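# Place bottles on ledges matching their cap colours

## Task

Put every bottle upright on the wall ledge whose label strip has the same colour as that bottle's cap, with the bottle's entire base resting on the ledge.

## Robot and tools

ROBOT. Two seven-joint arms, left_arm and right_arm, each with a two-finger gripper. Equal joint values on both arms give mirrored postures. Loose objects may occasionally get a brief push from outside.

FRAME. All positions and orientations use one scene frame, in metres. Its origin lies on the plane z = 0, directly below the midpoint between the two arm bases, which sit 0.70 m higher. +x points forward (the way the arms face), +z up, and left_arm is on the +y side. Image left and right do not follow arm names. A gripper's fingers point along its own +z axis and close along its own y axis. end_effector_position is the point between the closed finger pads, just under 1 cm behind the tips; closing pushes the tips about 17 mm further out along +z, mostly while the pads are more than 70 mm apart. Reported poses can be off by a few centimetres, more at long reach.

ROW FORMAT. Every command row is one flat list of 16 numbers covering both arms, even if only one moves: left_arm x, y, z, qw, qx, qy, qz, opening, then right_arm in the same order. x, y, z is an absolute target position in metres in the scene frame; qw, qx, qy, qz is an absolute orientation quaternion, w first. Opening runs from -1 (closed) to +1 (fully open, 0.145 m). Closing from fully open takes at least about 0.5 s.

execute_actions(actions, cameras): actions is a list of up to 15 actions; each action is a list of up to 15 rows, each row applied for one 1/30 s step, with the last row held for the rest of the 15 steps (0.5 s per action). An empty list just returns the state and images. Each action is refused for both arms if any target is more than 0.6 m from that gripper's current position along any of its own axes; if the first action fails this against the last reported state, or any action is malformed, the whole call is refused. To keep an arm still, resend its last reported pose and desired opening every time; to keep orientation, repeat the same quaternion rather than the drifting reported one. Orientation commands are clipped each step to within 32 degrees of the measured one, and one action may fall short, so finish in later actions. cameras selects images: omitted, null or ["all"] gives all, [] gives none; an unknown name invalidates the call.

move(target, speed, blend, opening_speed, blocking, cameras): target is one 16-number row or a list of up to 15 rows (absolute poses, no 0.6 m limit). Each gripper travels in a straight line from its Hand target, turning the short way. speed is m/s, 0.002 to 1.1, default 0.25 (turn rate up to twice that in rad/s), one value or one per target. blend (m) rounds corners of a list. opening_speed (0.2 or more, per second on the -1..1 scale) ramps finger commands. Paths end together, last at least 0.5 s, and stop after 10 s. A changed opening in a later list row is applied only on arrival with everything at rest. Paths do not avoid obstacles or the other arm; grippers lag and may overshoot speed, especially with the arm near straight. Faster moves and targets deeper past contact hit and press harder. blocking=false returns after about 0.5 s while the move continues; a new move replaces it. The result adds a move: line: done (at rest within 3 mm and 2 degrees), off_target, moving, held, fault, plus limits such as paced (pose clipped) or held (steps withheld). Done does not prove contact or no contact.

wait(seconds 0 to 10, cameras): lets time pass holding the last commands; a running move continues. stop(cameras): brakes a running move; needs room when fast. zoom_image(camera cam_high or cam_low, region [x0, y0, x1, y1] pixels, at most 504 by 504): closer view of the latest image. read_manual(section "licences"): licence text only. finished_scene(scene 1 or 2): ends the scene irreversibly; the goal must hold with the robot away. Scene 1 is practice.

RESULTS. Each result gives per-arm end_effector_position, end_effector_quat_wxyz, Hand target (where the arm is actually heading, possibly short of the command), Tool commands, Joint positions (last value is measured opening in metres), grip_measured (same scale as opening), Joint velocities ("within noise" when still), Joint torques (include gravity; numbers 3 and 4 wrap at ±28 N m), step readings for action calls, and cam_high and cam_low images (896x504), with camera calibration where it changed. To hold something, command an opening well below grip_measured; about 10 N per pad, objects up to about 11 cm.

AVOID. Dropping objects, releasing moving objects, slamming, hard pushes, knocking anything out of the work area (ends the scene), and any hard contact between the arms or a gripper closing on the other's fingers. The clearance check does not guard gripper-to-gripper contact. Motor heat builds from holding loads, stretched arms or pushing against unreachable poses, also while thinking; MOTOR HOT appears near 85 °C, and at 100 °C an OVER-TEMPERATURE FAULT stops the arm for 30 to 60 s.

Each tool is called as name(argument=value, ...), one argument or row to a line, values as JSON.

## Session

execute_actions(
  actions=[],
)

zoom_image(
  camera="cam_high",
  region=[420, 200, 700, 420],
)

zoom_image(
  camera="cam_low",
  region=[320, 130, 640, 390],
)

Scene clock: 0.00 s.
left_arm: end_effector_position=(+0.2239, +0.1828, +0.6144) grip_measured=+1.00 end_effector_quat_wxyz=(-0.319, +0.395, -0.515, +0.691) | right_arm: end_effector_position=(+0.4009, -0.1655, +0.3728) grip_measured=+1.00 end_effector_quat_wxyz=(+0.260, +0.265, +0.837, +0.401)
Joint positions: left_arm=[-1.106 0.942 0.535 2.339 -0.48 -0.199 -0.367 0.145] | right_arm=[0.583 0.619 -0.841 0.925 -1.182 -0.496 -0.047 0.145]
Joint velocities: within noise
Joint torques (N m): no reading
Motor temperatures (°C): left_arm=[21 21 22 20 21 23 21] | right_arm=[20 22 23 20 20 20 21]
Hand target: left_arm +0.2239, +0.1828, +0.6144; -0.319, +0.395, -0.515, +0.691 | right_arm +0.4009, -0.1655, +0.3728; +0.260, +0.265, +0.837, +0.401
Tool commands: left_gripper/opening=+1.0 right_gripper/opening=+1.0

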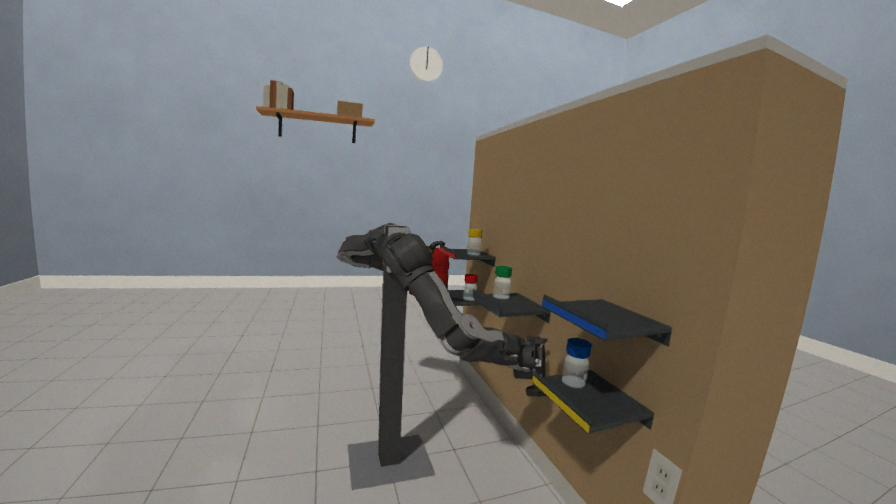

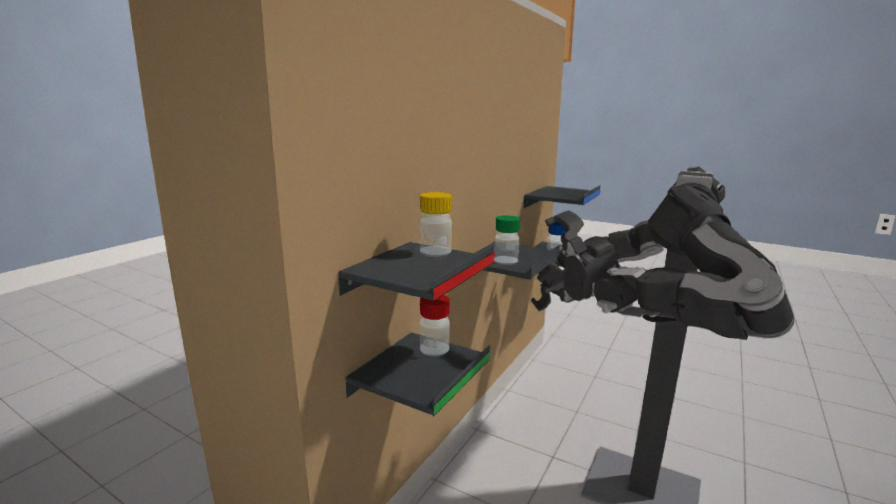

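Scaled by 1.800 from the camera's 896x504 image, which has a finer 1280x720 frame.

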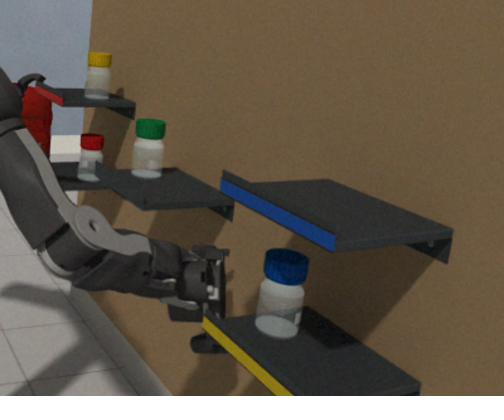

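Scaled by 1.575 from the camera's 896x504 image, which has a finer 1280x720 frame.

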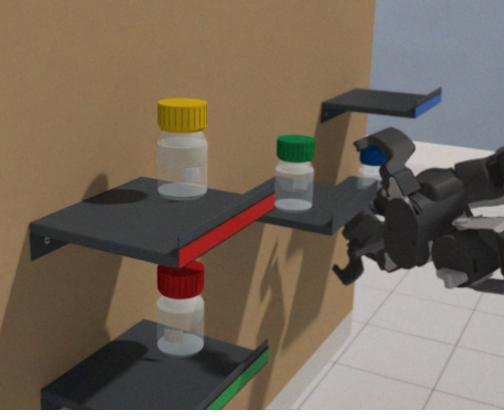

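move(
  target=[
    [0.23,0.23,0.42,0,0.82,0,0.573,0.3,0.32,-0.2,0.33,0,0.82,0,0.573,0.3],
    [0.32,0.19,0.38,0,0.82,0,0.573,0.3,0.28,-0.21,0.45,0,0.82,0,0.573,0.3],
    [0.27,0.15,0.6,0.148,0.792,-0.212,0.554,0.3,0.27,-0.345,0.52,0,0.82,0,0.573,0.3],
  ],
  blend=0.03,
  speed=0.28,
)

Scene clock: 74.50 s.
left_arm: end_effector_position=(+0.2707, +0.1504, +0.6013) grip_measured=+0.30 end_effector_quat_wxyz=(+0.147, +0.790, -0.210, +0.557) | right_arm: end_effector_position=(+0.2703, -0.3456, +0.5216) grip_measured=+0.30 end_effector_quat_wxyz=(+0.003, +0.818, +0.000, +0.575)
Joint positions: left_arm=[-0.335 1.126 0.258 2.387 1.247 0.57 -0.142 0.098] | right_arm=[-0.443 0.561 0.695 1.896 0.578 0.544 0.411 0.098]
Joint velocities: within noise
Joint torques (N m): left_arm=[2.28 4.73 2.07 2.06 0.14 -0.53 0.23] | right_arm=[0.88 5.58 2.36 2.86 0.4 -0.28 0.14]
Motor temperatures (°C): left_arm=[21 21 23 22 21 23 21] | right_arm=[23 23 23 20 20 20 21]
Hand target: left_arm +0.2700, +0.1499, +0.6000; +0.148, +0.792, -0.212, +0.554 | right_arm +0.2700, -0.3450, +0.5200; +0.000, +0.820, +0.000, +0.573
Off the commanded pose: left_arm 0.002 m, 0 deg | right_arm 0.002 m, 1 deg.
move: done

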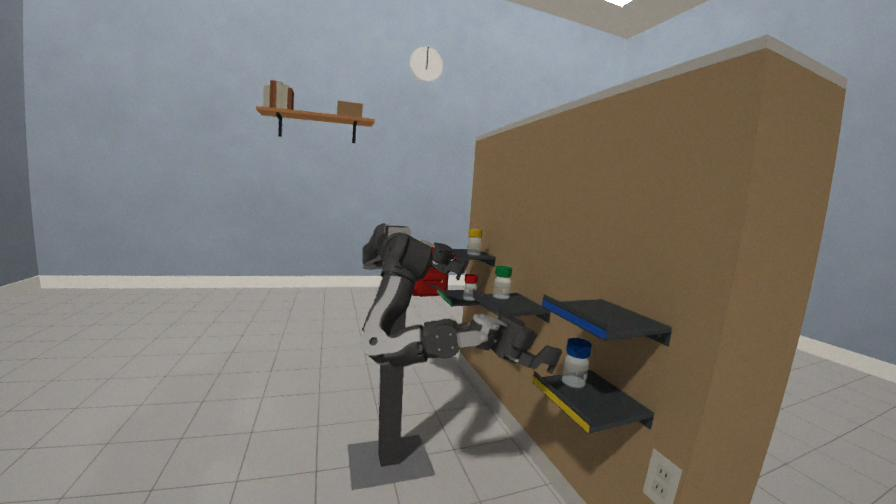

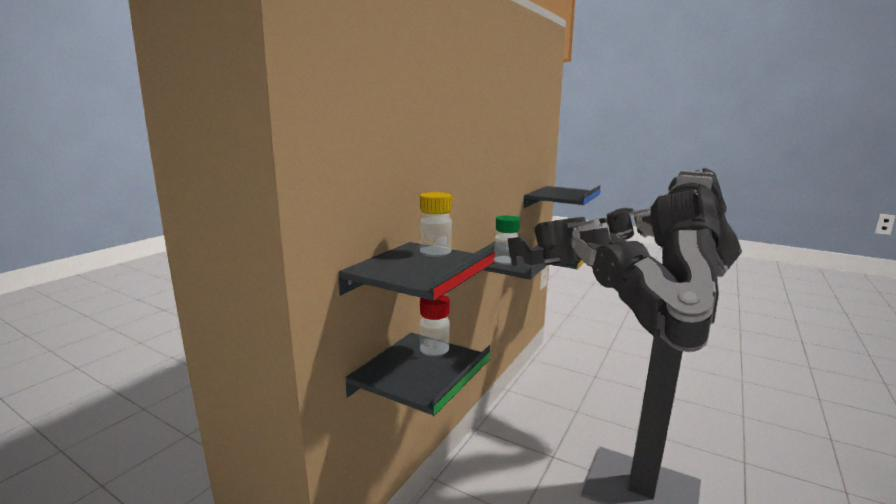

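move(
  target=[
    [0.305,0.078,0.59,0.148,0.792,-0.212,0.554,0.3,0.31,-0.345,0.5,0,0.82,0,0.573,0.3],
    [0.405,0.02,0.56,0.148,0.792,-0.212,0.554,0.3,0.405,-0.345,0.465,0,0.82,0,0.573,0.3],
    [0.405,0.02,0.56,0.148,0.792,-0.212,0.554,-0.5,0.405,-0.345,0.465,0,0.82,0,0.573,-0.5],
  ],
  speed=0.18,
  opening_speed=2,
)

zoom_image(
  camera="cam_high",
  region=[480, 240, 680, 440],
)

zoom_image(
  camera="cam_low",
  region=[440, 180, 600, 290],
)

Scene clock: 88.80 s.
left_arm: end_effector_position=(+0.4052, +0.0197, +0.5623) grip_measured=-0.06 end_effector_quat_wxyz=(+0.149, +0.790, -0.211, +0.556) | right_arm: end_effector_position=(+0.4054, -0.3456, +0.4666) grip_measured=-0.49 end_effector_quat_wxyz=(+0.000, +0.819, -0.002, +0.574)
Joint positions: left_arm=[0.73 0.435 -0.796 1.69 0.952 0.653 -0.361 0.071] | right_arm=[0.267 0.576 0.165 1.186 0.376 0.345 0.358 0.039]
Joint velocities: within noise
Joint torques (N m): left_arm=[8.22 0.44 1.88 3.18 -0.04 -0.6 0.15] | right_arm=[4.63 5.71 1.47 3.29 0.3 -0.45 0.11]
Motor temperatures (°C): left_arm=[21 22 23 21 21 24 21] | right_arm=[22 23 23 21 20 20 21]
Hand target: left_arm +0.4049, +0.0200, +0.5600; +0.148, +0.792, -0.212, +0.554 | right_arm +0.4049, -0.3450, +0.4649; +0.000, +0.820, +0.000, +0.573
Off the commanded pose: left_arm 0.002 m, 0 deg | right_arm 0.002 m, 0 deg.
move: done

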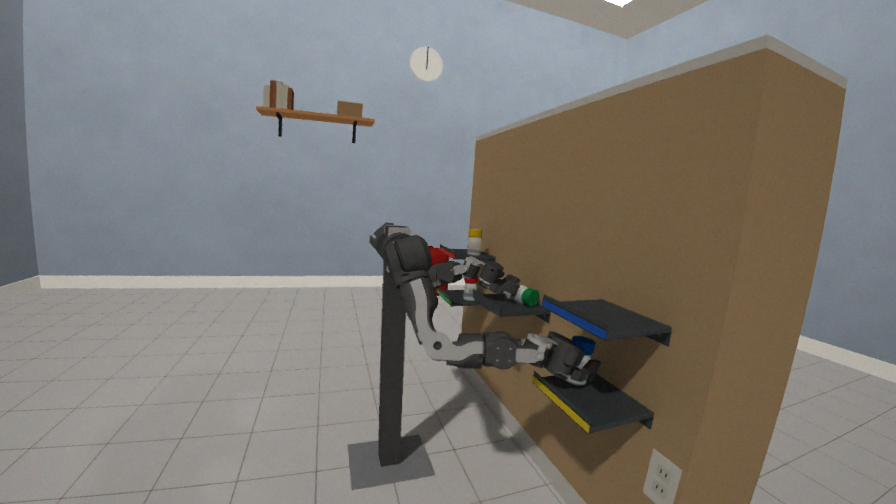

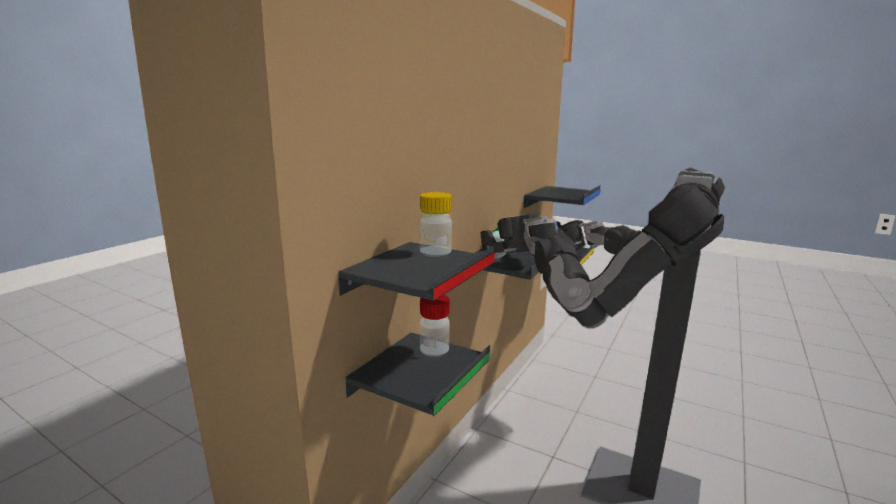

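Scaled by 2.520 from the camera's 896x504 image, which has a finer 1280x720 frame.

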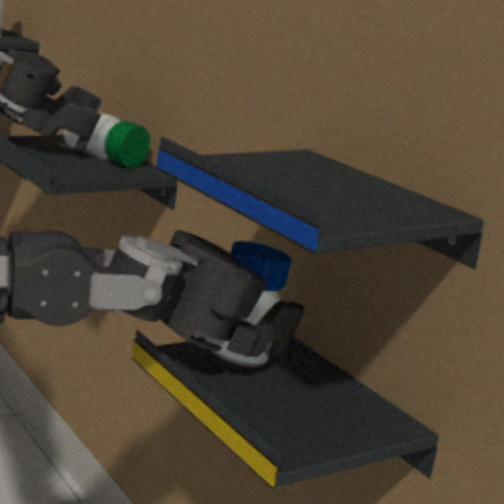

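Scaled by 3.150 from the camera's 896x504 image, which has a finer 1280x720 frame.

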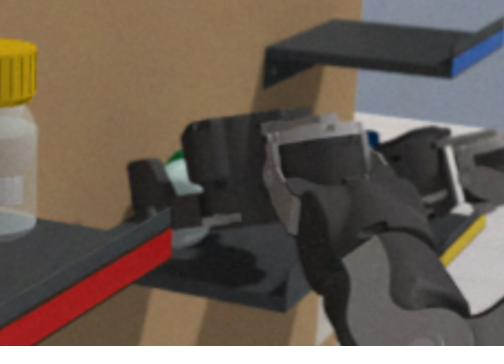

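zoom_image(
  camera="cam_high",
  region=[470, 245, 550, 320],
)

zoom_image(
  camera="cam_low",
  region=[470, 205, 550, 280],
)

Scaled by 6.300 from the camera's 896x504 image, which has a finer 1280x720 frame.

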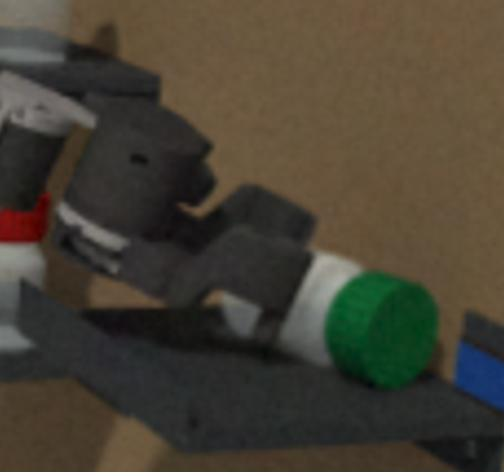

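Scaled by 6.300 from the camera's 896x504 image, which has a finer 1280x720 frame.

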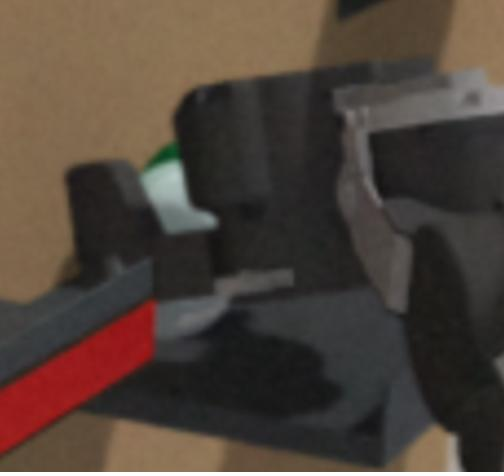

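move(
  target=[
    [0.405,0.02,0.58,0.24,0.815,-0.08,0.52,-0.7,0.405,-0.345,0.49,0,0.82,0,0.573,-0.75],
    [0.405,0.02,0.6,0.368,0.807,0.143,0.439,-0.7,0.405,-0.345,0.51,0,0.82,0,0.573,-0.75],
  ],
  speed=0.1,
)

zoom_image(
  camera="cam_high",
  region=[470, 230, 650, 410],
)

zoom_image(
  camera="cam_low",
  region=[460, 185, 560, 285],
)

Scene clock: 126.80 s.
left_arm: end_effector_position=(+0.4058, +0.0201, +0.5987) grip_measured=-0.14 end_effector_quat_wxyz=(+0.365, +0.809, +0.141, +0.438) | right_arm: end_effector_position=(+0.4042, -0.3439, +0.5046) grip_measured=-0.52 end_effector_quat_wxyz=(+0.000, +0.824, +0.000, +0.567)
Joint positions: left_arm=[0.571 -0.055 -0.219 1.731 1.403 0.782 -0.889 0.065] | right_arm=[0.281 0.607 0.209 1.33 0.381 0.532 0.358 0.036]
Joint velocities: within noise
Joint torques (N m): left_arm=[7.69 -1.7 0.36 5.74 0.26 -0.38 0.46] | right_arm=[5.74 6.37 3.54 4.82 0.46 -0.44 0.11]
Motor temperatures (°C): left_arm=[25 21 23 22 21 24 21] | right_arm=[23 24 23 21 20 20 21]
Hand target: left_arm +0.4050, +0.0200, +0.6001; +0.368, +0.807, +0.143, +0.439 | right_arm +0.4050, -0.3451, +0.5100; +0.000, +0.820, +0.000, +0.573
Off the commanded pose: left_arm 0.002 m, 1 deg | right_arm 0.006 m, 1 deg.
move: off_target (right_arm)

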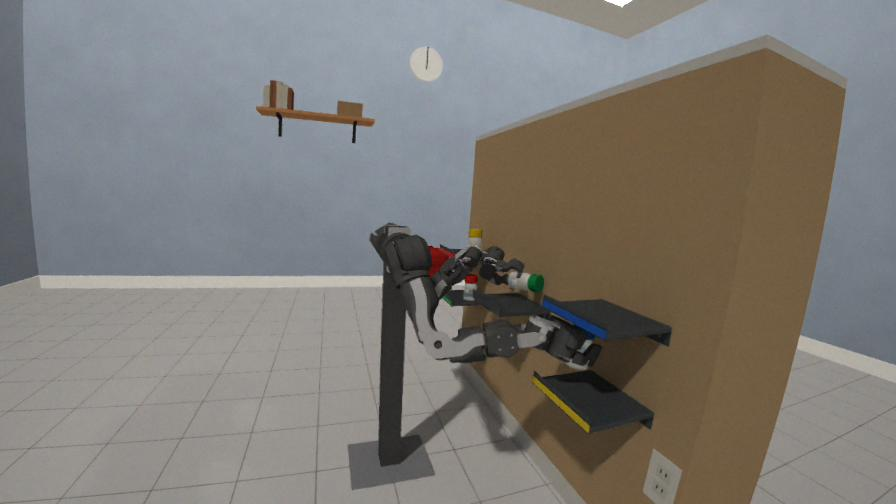

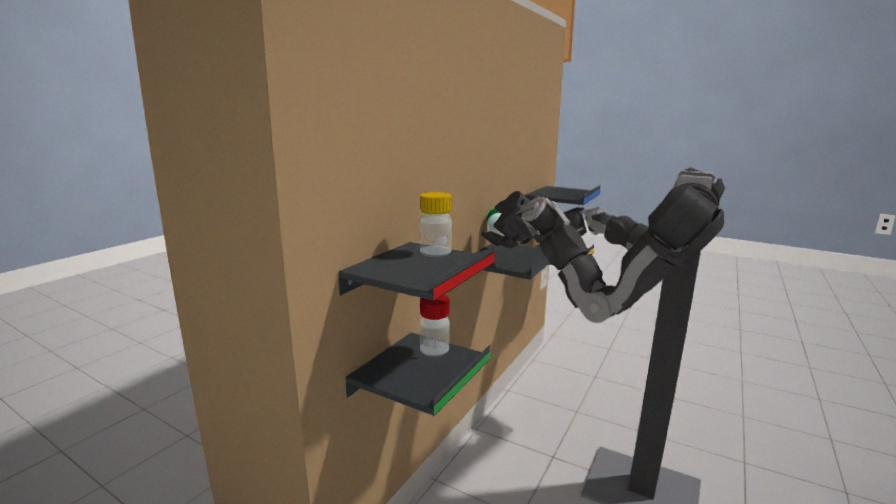

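Scaled by 2.800 from the camera's 896x504 image, which has a finer 1280x720 frame.

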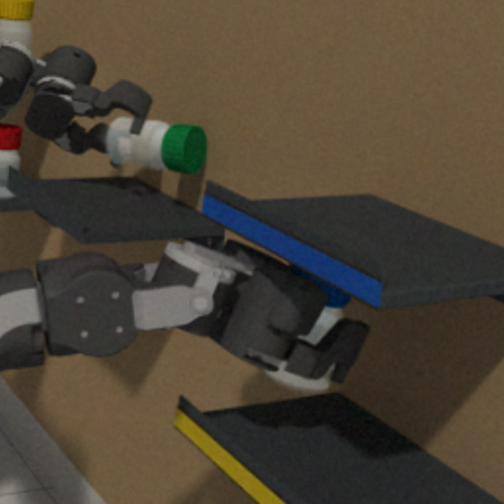

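Scaled by 5.040 from the camera's 896x504 image, which has a finer 1280x720 frame.

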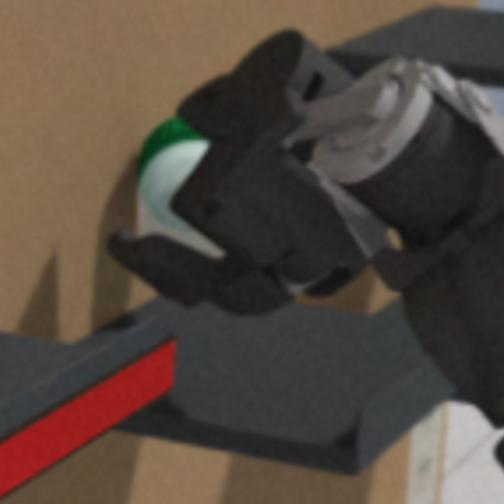

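move(
  target=[
    [0.405,0.05,0.59,0.24,0.815,-0.08,0.52,-0.7,0.33,-0.345,0.495,0,0.82,0,0.573,-0.75],
    [0.405,0.05,0.564,0.148,0.792,-0.212,0.554,-0.6,0.29,-0.33,0.5,0,0.82,0,0.573,-0.75],
    [0.405,0.05,0.564,0.148,0.792,-0.212,0.554,0.5,0.28,-0.21,0.55,0,0.82,0,0.573,-0.75],
  ],
  speed=0.12,
  opening_speed=0.7,
)

zoom_image(
  camera="cam_high",
  region=[470, 235, 550, 315],
)

zoom_image(
  camera="cam_low",
  region=[460, 195, 560, 285],
)

Scene clock: 185.73 s.
left_arm: end_effector_position=(+0.4047, +0.0496, +0.5656) grip_measured=+0.50 end_effector_quat_wxyz=(+0.148, +0.791, -0.211, +0.555) | right_arm: end_effector_position=(+0.2799, -0.2107, +0.5487) grip_measured=-0.52 end_effector_quat_wxyz=(-0.001, +0.821, -0.001, +0.572)
Joint positions: left_arm=[0.711 0.544 -0.746 1.726 0.977 0.65 -0.283 0.112] | right_arm=[-0.327 0.487 0.193 2.357 0.7 0.785 -0.306 0.036]
Joint velocities: within noise
Joint torques (N m): left_arm=[8.51 1.04 2.13 2.62 -0.02 -0.64 0.2] | right_arm=[2.1 3.2 0.92 4.08 0.02 -0.34 -0.12]
Motor temperatures (°C): left_arm=[26 21 22 24 21 24 21] | right_arm=[23 24 24 22 20 20 21]
Hand target: left_arm +0.4050, +0.0500, +0.5641; +0.148, +0.791, -0.212, +0.554 | right_arm +0.2800, -0.2100, +0.5499; +0.000, +0.820, +0.000, +0.573
Off the commanded pose: left_arm 0.002 m, 0 deg | right_arm 0.002 m, 0 deg.
joint sent to its limit (right arm) — joint 6 (wrist pitch), upper limit. The joint targets still meet the commanded pose.
move: done

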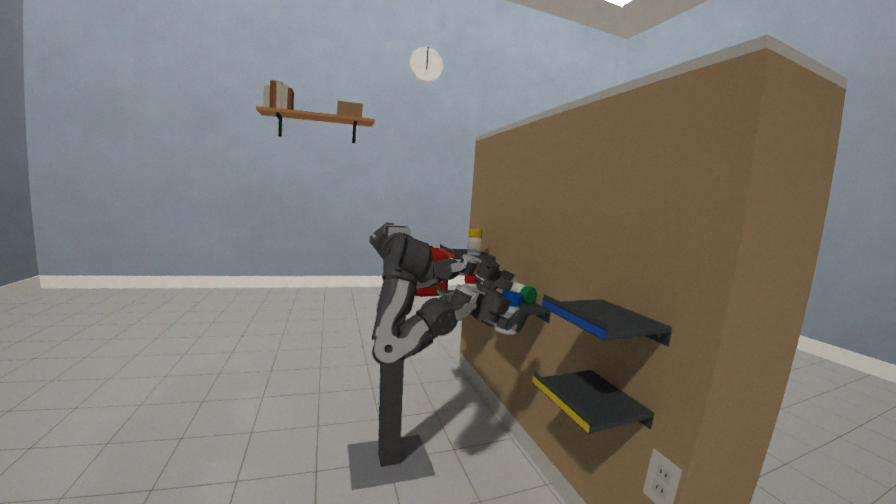

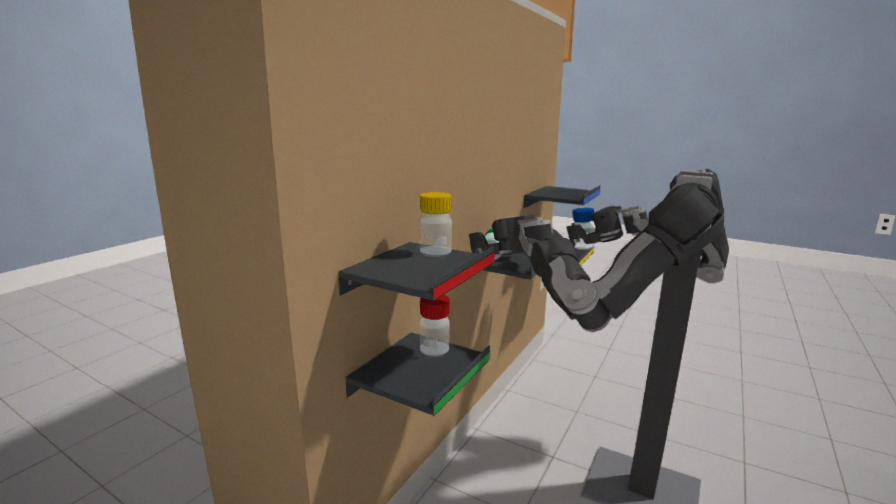

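Scaled by 6.300 from the camera's 896x504 image, which has a finer 1280x720 frame.

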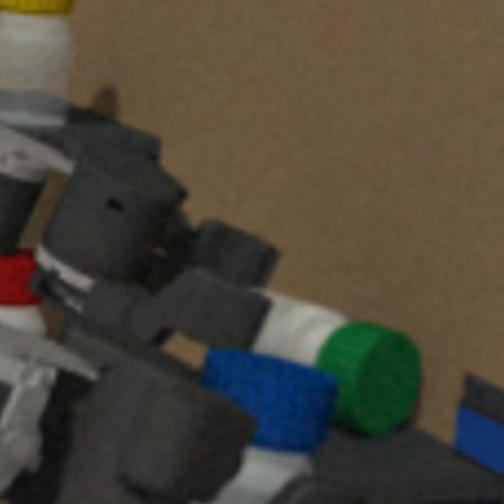

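Scaled by 5.040 from the camera's 896x504 image, which has a finer 1280x720 frame.

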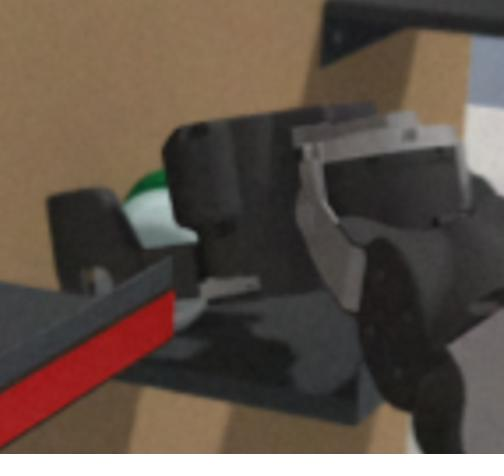

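move(
  target=[
    [0.405,0.05,0.566,0.148,0.792,-0.212,0.554,0.9,0.3,-0.2,0.65,0,0.82,0,0.573,-0.75],
    [0.3,0.11,0.58,0.148,0.792,-0.212,0.554,0.9,0.3,-0.23,0.73,0,0.82,0,0.573,-0.75],
    [0.27,0.13,0.62,0.148,0.792,-0.212,0.554,0.9,0.3,-0.365,0.735,0,0.82,0,0.573,-0.75],
    [0.27,0.13,0.62,0.148,0.792,-0.212,0.554,0.9,0.415,-0.37,0.715,0,0.82,0,0.573,-0.75],
    [0.27,0.13,0.62,0.148,0.792,-0.212,0.554,0.9,0.415,-0.37,0.66,0,0.82,0,0.573,-0.75],
  ],
  speed=0.2,
  opening_speed=1,
)

zoom_image(
  camera="cam_high",
  region=[460, 220, 680, 440],
)

zoom_image(
  camera="cam_low",
  region=[460, 175, 620, 285],
)

Scene clock: 223.13 s.
left_arm: end_effector_position=(+0.2711, +0.1306, +0.6204) grip_measured=+0.90 end_effector_quat_wxyz=(+0.153, +0.790, -0.216, +0.552) | right_arm: end_effector_position=(+0.4146, -0.3709, +0.6610) grip_measured=-0.52 end_effector_quat_wxyz=(+0.009, +0.823, +0.022, +0.568)
Joint positions: left_arm=[-0.059 1.227 0.052 2.432 1.45 0.585 -0.323 0.139] | right_arm=[-1.31 1.792 1.35 1.335 1.56 0.406 0.051 0.036]
Joint velocities: within noise
Joint torques (N m): left_arm=[2.62 4.44 2.5 1.48 0.06 -0.58 0.24] | right_arm=[4.6 2.04 3.82 0.31 0.15 -0.74 0.14]
Motor temperatures (°C): left_arm=[27 21 23 22 21 24 21] | right_arm=[22 24 23 22 20 20 21]
Hand target: left_arm +0.2705, +0.1302, +0.6200; +0.155, +0.791, -0.217, +0.551 | right_arm +0.4149, -0.3701, +0.6601; +0.008, +0.822, +0.023, +0.569
Off the commanded pose: left_arm 0.001 m, 1 deg | right_arm 0.001 m, 3 deg.
joint read past its limit (left arm) — joint 4 (elbow), upper limit, where the elbow is as bent as it goes.
joint sent to its limit (left arm) — joint 4 (elbow), upper limit, where the elbow is as bent as it goes. The joint targets still meet the commanded pose.
joint sent to its limit (right arm) — joint 1 (shoulder pitch), lower limit; joint 5 (forearm roll), upper limit. The joint targets are off in orientation, not in position.
move: off_target (right_arm)

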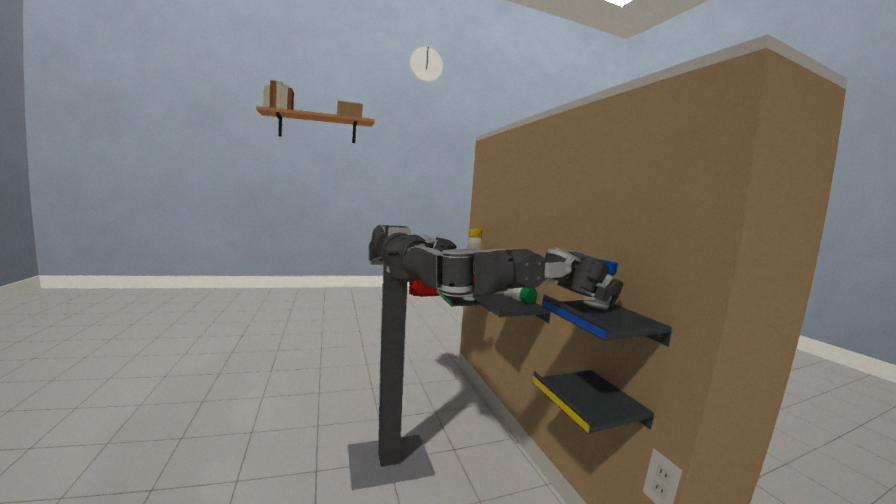

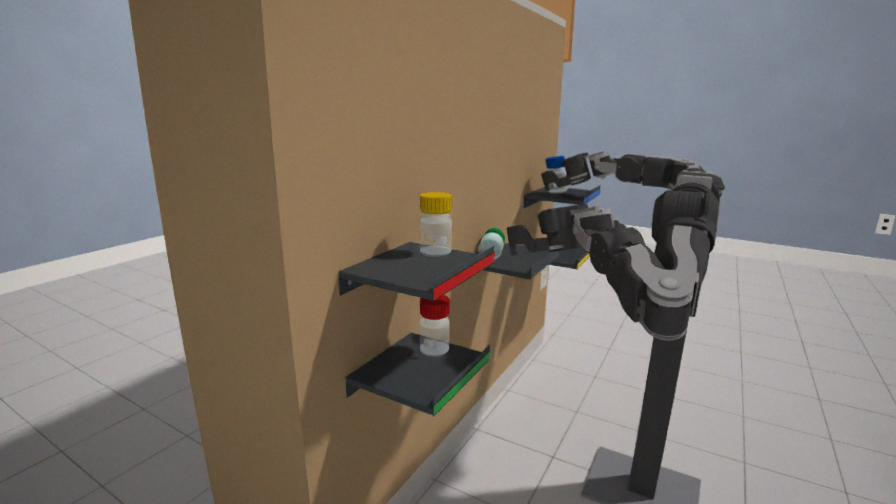

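Scaled by 2.291 from the camera's 896x504 image, which has a finer 1280x720 frame.

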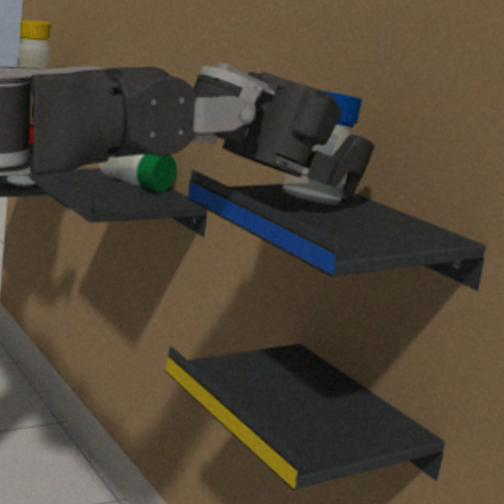

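Scaled by 3.150 from the camera's 896x504 image, which has a finer 1280x720 frame.

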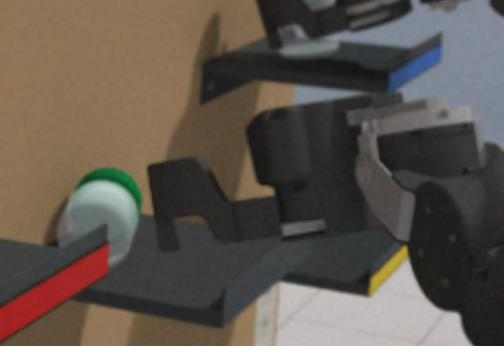

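move(
  target=[
    [0.27,0.13,0.66,0.15,0.86,-0.3,0.4,0.9,0.415,-0.37,0.654,0,0.82,0,0.573,-0.75],
    [0.34,0.08,0.68,0.12,0.85,-0.42,0.28,0.2,0.415,-0.37,0.656,0,0.82,0,0.573,0.1],
    [0.43,0.018,0.64,0.0917,0.835,-0.522,0.147,0.2,0.31,-0.37,0.7,0,0.82,0,0.573,0.1],
  ],
  speed=0.25,
  opening_speed=2,
)

zoom_image(
  camera="cam_low",
  region=[450, 175, 590, 285],
)

zoom_image(
  camera="cam_high",
  region=[460, 210, 640, 340],
)

Scene clock: 253.47 s.
left_arm: end_effector_position=(+0.4201, +0.0135, +0.6647) grip_measured=-0.31 end_effector_quat_wxyz=(+0.128, +0.796, -0.569, +0.160) | right_arm: end_effector_position=(+0.3104, -0.3702, +0.6992) grip_measured=+0.10 end_effector_quat_wxyz=(+0.000, +0.820, -0.001, +0.573)
Joint positions: left_arm=[1.852 0.021 -1.563 0.414 0.426 0.779 1.561 0.052] | right_arm=[-1.059 1.349 1.447 1.782 1.536 0.743 0.01 0.083]
Joint velocities: within noise
Joint torques (N m): left_arm=[0.38 -10.35 0.55 -18.33 -2.01 0.15 0.12] | right_arm=[2.33 3.78 5.03 0.55 0.14 -0.31 0.11]
Motor temperatures (°C): left_arm=[24 22 24 22 21 24 21] | right_arm=[23 23 24 21 20 21 21]
Hand target: left_arm +0.4275, +0.0189, +0.6405; +0.107, +0.817, -0.549, +0.136 | right_arm +0.3100, -0.3700, +0.7000; +0.000, +0.820, +0.000, +0.573
Off the commanded pose: left_arm 0.027 m, 8 deg | right_arm 0.001 m, 0 deg.
joint read past its limit (left arm) — joint 7 (wrist yaw), upper limit.
joint sent to its limit (left arm) — joint 3 (upper arm roll), lower limit; joint 6 (wrist pitch), upper limit; joint 7 (wrist yaw), upper limit. The joint targets are off in orientation, not in position.
move: off_target (left_arm); target 2's new opening was sent with left_arm's hand 0.003 m and 21 deg from that target

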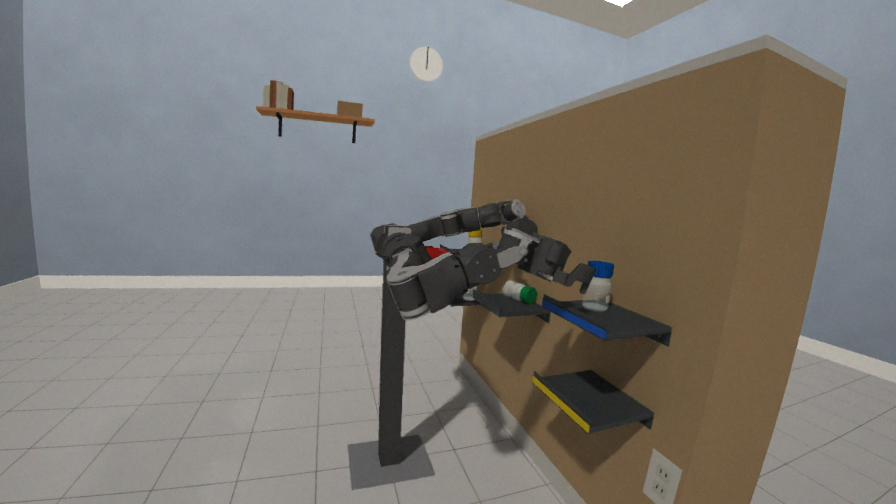

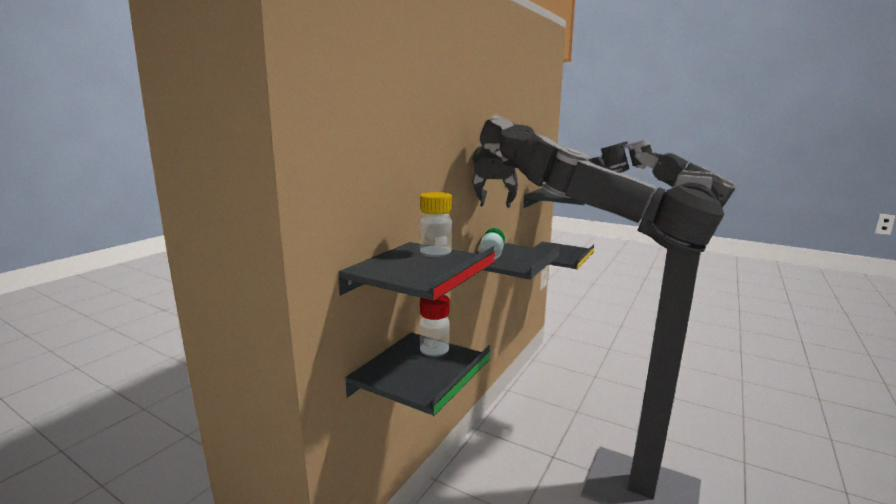

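Scaled by 3.600 from the camera's 896x504 image, which has a finer 1280x720 frame.

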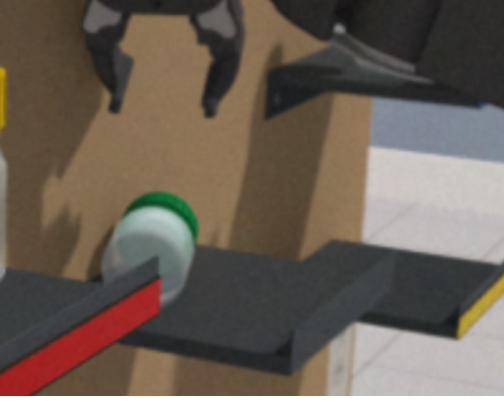

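Scaled by 2.800 from the camera's 896x504 image, which has a finer 1280x720 frame.

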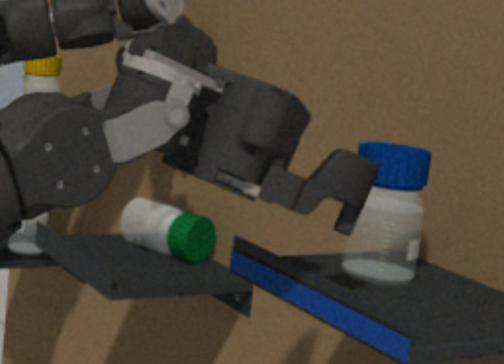

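move(
  target=[0.36,0.05,0.69,0.12,0.82,-0.52,0.19,0.2,0.3,-0.3,0.7,0,0.82,0,0.573,0.1],
)

Scene clock: 261.07 s.
left_arm: end_effector_position=(+0.3607, +0.0502, +0.6924) grip_measured=+0.20 end_effector_quat_wxyz=(+0.184, +0.725, -0.640, +0.175) | right_arm: end_effector_position=(+0.3001, -0.2997, +0.7019) grip_measured=+0.10 end_effector_quat_wxyz=(+0.004, +0.790, +0.037, +0.612)
Joint positions: left_arm=[1.934 0.424 -1.563 0.985 0.611 0.782 1.56 0.09] | right_arm=[-0.523 1.238 0.996 2.117 1.559 0.785 -0.266 0.083]
Joint velocities: within noise
Joint torques (N m): left_arm=[9.93 -0.2 1.91 -0.53 0.37 0.07 0.16] | right_arm=[2.41 4.87 2.28 0.65 0 -0.34 -0.19]
Motor temperatures (°C): left_arm=[24 24 23 31 25 24 21] | right_arm=[23 23 24 21 20 21 21]
Hand target: left_arm +0.3603, +0.0501, +0.6900; +0.185, +0.726, -0.639, +0.171 | right_arm +0.3001, -0.3002, +0.6998; +0.004, +0.792, +0.035, +0.610
Off the commanded pose: left_arm 0.002 m, 19 deg | right_arm 0.002 m, 7 deg.
joint sent to its limit (left arm) — joint 3 (upper arm roll), lower limit; joint 6 (wrist pitch), upper limit; joint 7 (wrist yaw), upper limit. The joint targets are off in orientation, not in position.
joint sent to its limit (right arm) — joint 5 (forearm roll), upper limit; joint 6 (wrist pitch), upper limit. The joint targets are off in orientation, not in position.
move: off_target (left_arm, right_arm)

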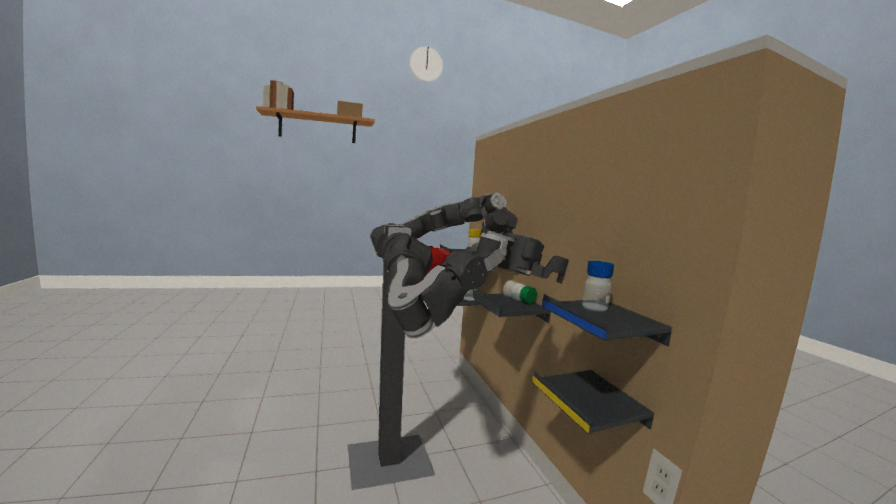

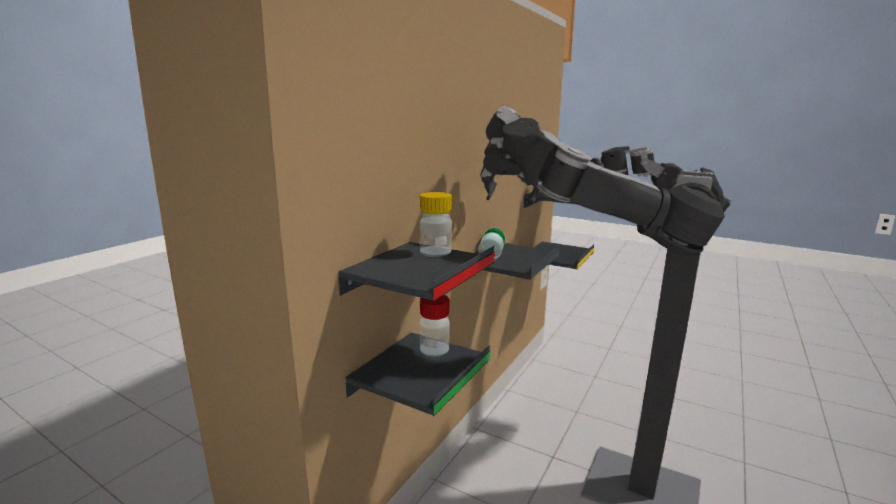

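move(
  target=[
    [0.3,0.12,0.68,0.15,0.83,-0.35,0.4,0.2,0.3,-0.25,0.65,0,0.82,0,0.573,0.1],
    [0.25,0.17,0.62,0.148,0.792,-0.212,0.554,0.2,0.29,-0.22,0.55,0,0.82,0,0.573,0.1],
    [0.32,0.1,0.63,0.132,0.85,-0.3,0.41,0.2,0.28,-0.25,0.5,0,0.82,0,0.573,0.1],
  ],
  speed=0.25,
)

Scene clock: 287.23 s.
left_arm: end_effector_position=(+0.3211, +0.1005, +0.6316) grip_measured=+0.20 end_effector_quat_wxyz=(+0.149, +0.807, -0.337, +0.462) | right_arm: end_effector_position=(+0.2800, -0.2507, +0.5001) grip_measured=+0.10 end_effector_quat_wxyz=(+0.002, +0.820, -0.001, +0.572)
Joint positions: left_arm=[1.28 1.157 -1.119 2.082 1.584 0.78 -0.179 0.09] | right_arm=[-0.579 0.968 0.084 2.124 0.977 0.159 -0.413 0.083]
Joint velocities: within noise
Joint torques (N m): left_arm=[6.87 1.25 2.04 0.2 0.11 -0.46 0.17] | right_arm=[1.25 4.07 2.77 2.77 -0.14 -0.52 0.16]
Motor temperatures (°C): left_arm=[28 22 23 26 22 24 21] | right_arm=[22 24 24 20 21 21 21]
Hand target: left_arm +0.3201, +0.1002, +0.6298; +0.151, +0.808, -0.338, +0.457 | right_arm +0.2800, -0.2501, +0.5000; +0.000, +0.820, +0.000, +0.573
Off the commanded pose: left_arm 0.002 m, 9 deg | right_arm 0.001 m, 0 deg.
joint sent to its limit (left arm) — joint 5 (forearm roll), upper limit; joint 6 (wrist pitch), upper limit. The joint targets are off in orientation, not in position.
move: off_target (left_arm)

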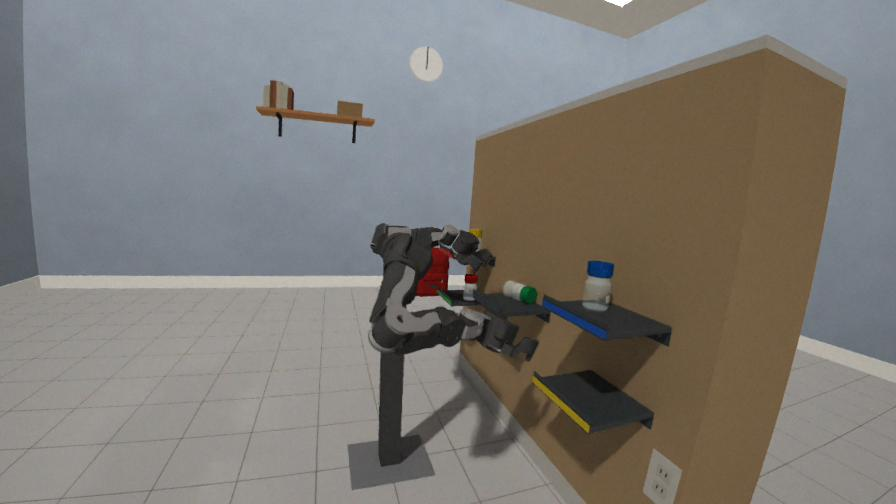

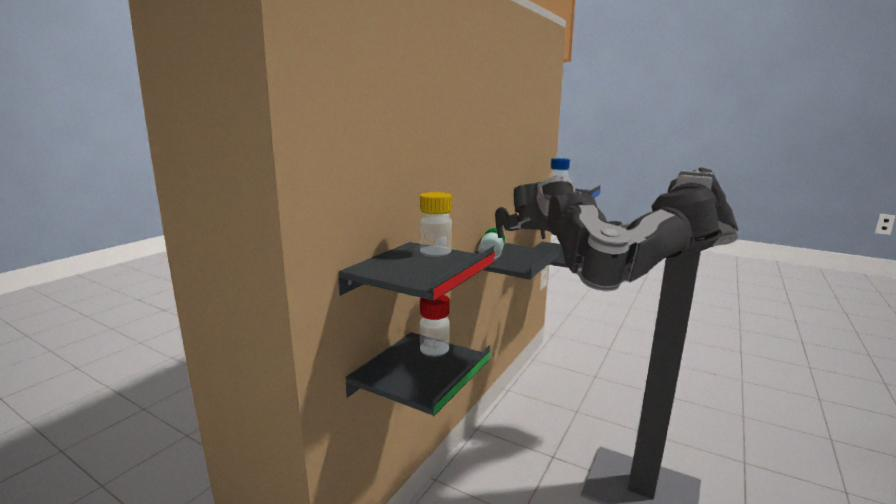

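move(
  target=[0.42,0.02,0.63,0.115,0.881,-0.365,0.277,0.15,0.28,-0.25,0.5,0,0.82,0,0.573,0.1],
  speed=0.2,
)

zoom_image(
  camera="cam_low",
  region=[450, 175, 590, 285],
)

zoom_image(
  camera="cam_high",
  region=[460, 220, 580, 320],
)

Scene clock: 295.23 s.
left_arm: end_effector_position=(+0.4189, +0.0204, +0.6349) grip_measured=+0.15 end_effector_quat_wxyz=(+0.167, +0.821, -0.380, +0.391) | right_arm: end_effector_position=(+0.2800, -0.2507, +0.5002) grip_measured=+0.10 end_effector_quat_wxyz=(+0.002, +0.820, -0.001, +0.572)
Joint positions: left_arm=[1.691 0.549 -1.562 1.351 1.587 0.782 0.071 0.087] | right_arm=[-0.579 0.968 0.084 2.124 0.977 0.159 -0.413 0.083]
Joint velocities: within noise
Joint torques (N m): left_arm=[8.9 -1.73 2.48 -2.36 0.13 -0.48 0.01] | right_arm=[1.38 4.23 2.77 2.71 -0.16 -0.52 0.2]
Motor temperatures (°C): left_arm=[27 22 23 25 22 24 21] | right_arm=[22 24 24 20 20 21 21]
Hand target: left_arm +0.4200, +0.0201, +0.6299; +0.165, +0.825, -0.378, +0.386 | right_arm +0.2800, -0.2501, +0.5000; +0.000, +0.820, +0.000, +0.573
Off the commanded pose: left_arm 0.005 m, 16 deg | right_arm 0.001 m, 0 deg.
joint read past its limit (left arm) — joint 5 (forearm roll), upper limit.
joint sent to its limit (left arm) — joint 3 (upper arm roll), lower limit; joint 5 (forearm roll), upper limit; joint 6 (wrist pitch), upper limit. The joint targets are off in orientation, not in position.
move: off_target (left_arm)

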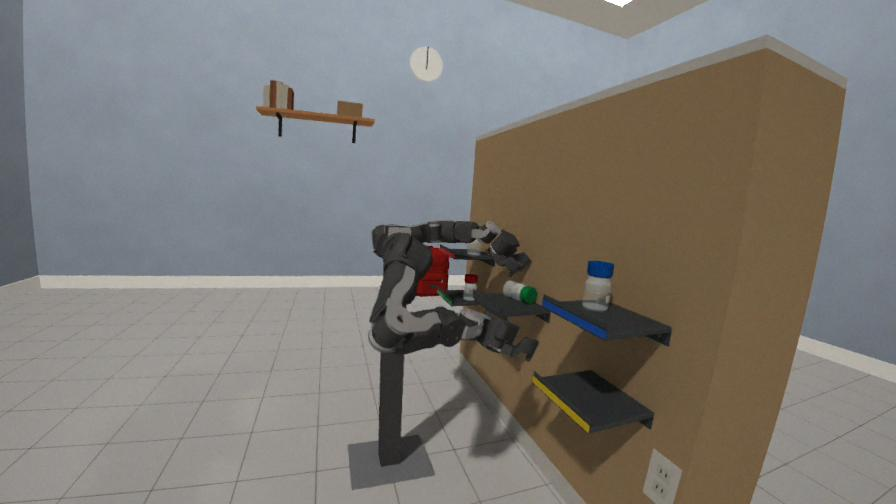

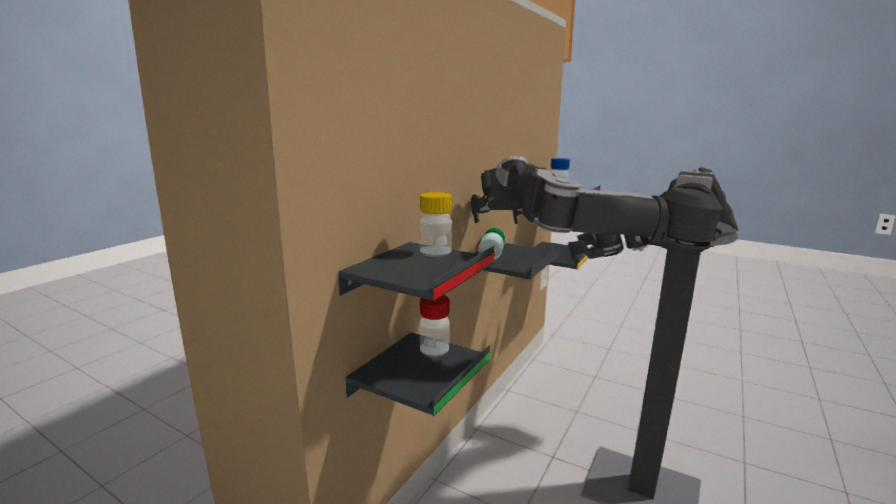

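Scaled by 3.600 from the camera's 896x504 image, which has a finer 1280x720 frame.

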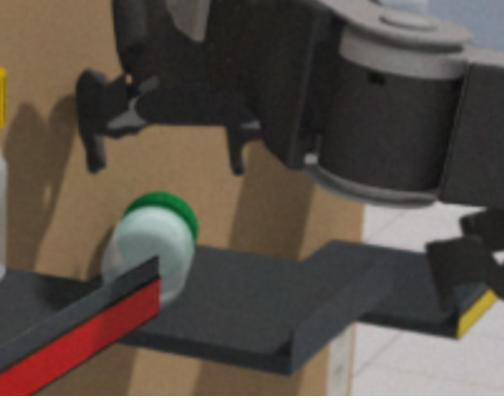

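Scaled by 4.200 from the camera's 896x504 image, which has a finer 1280x720 frame.

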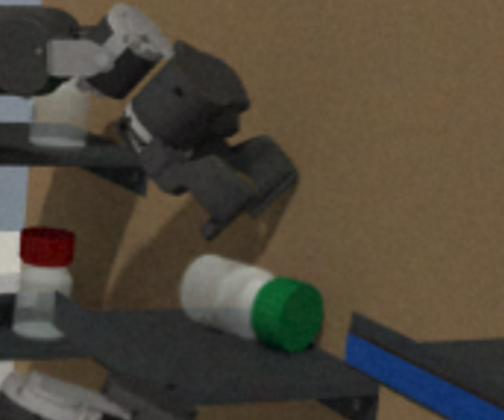

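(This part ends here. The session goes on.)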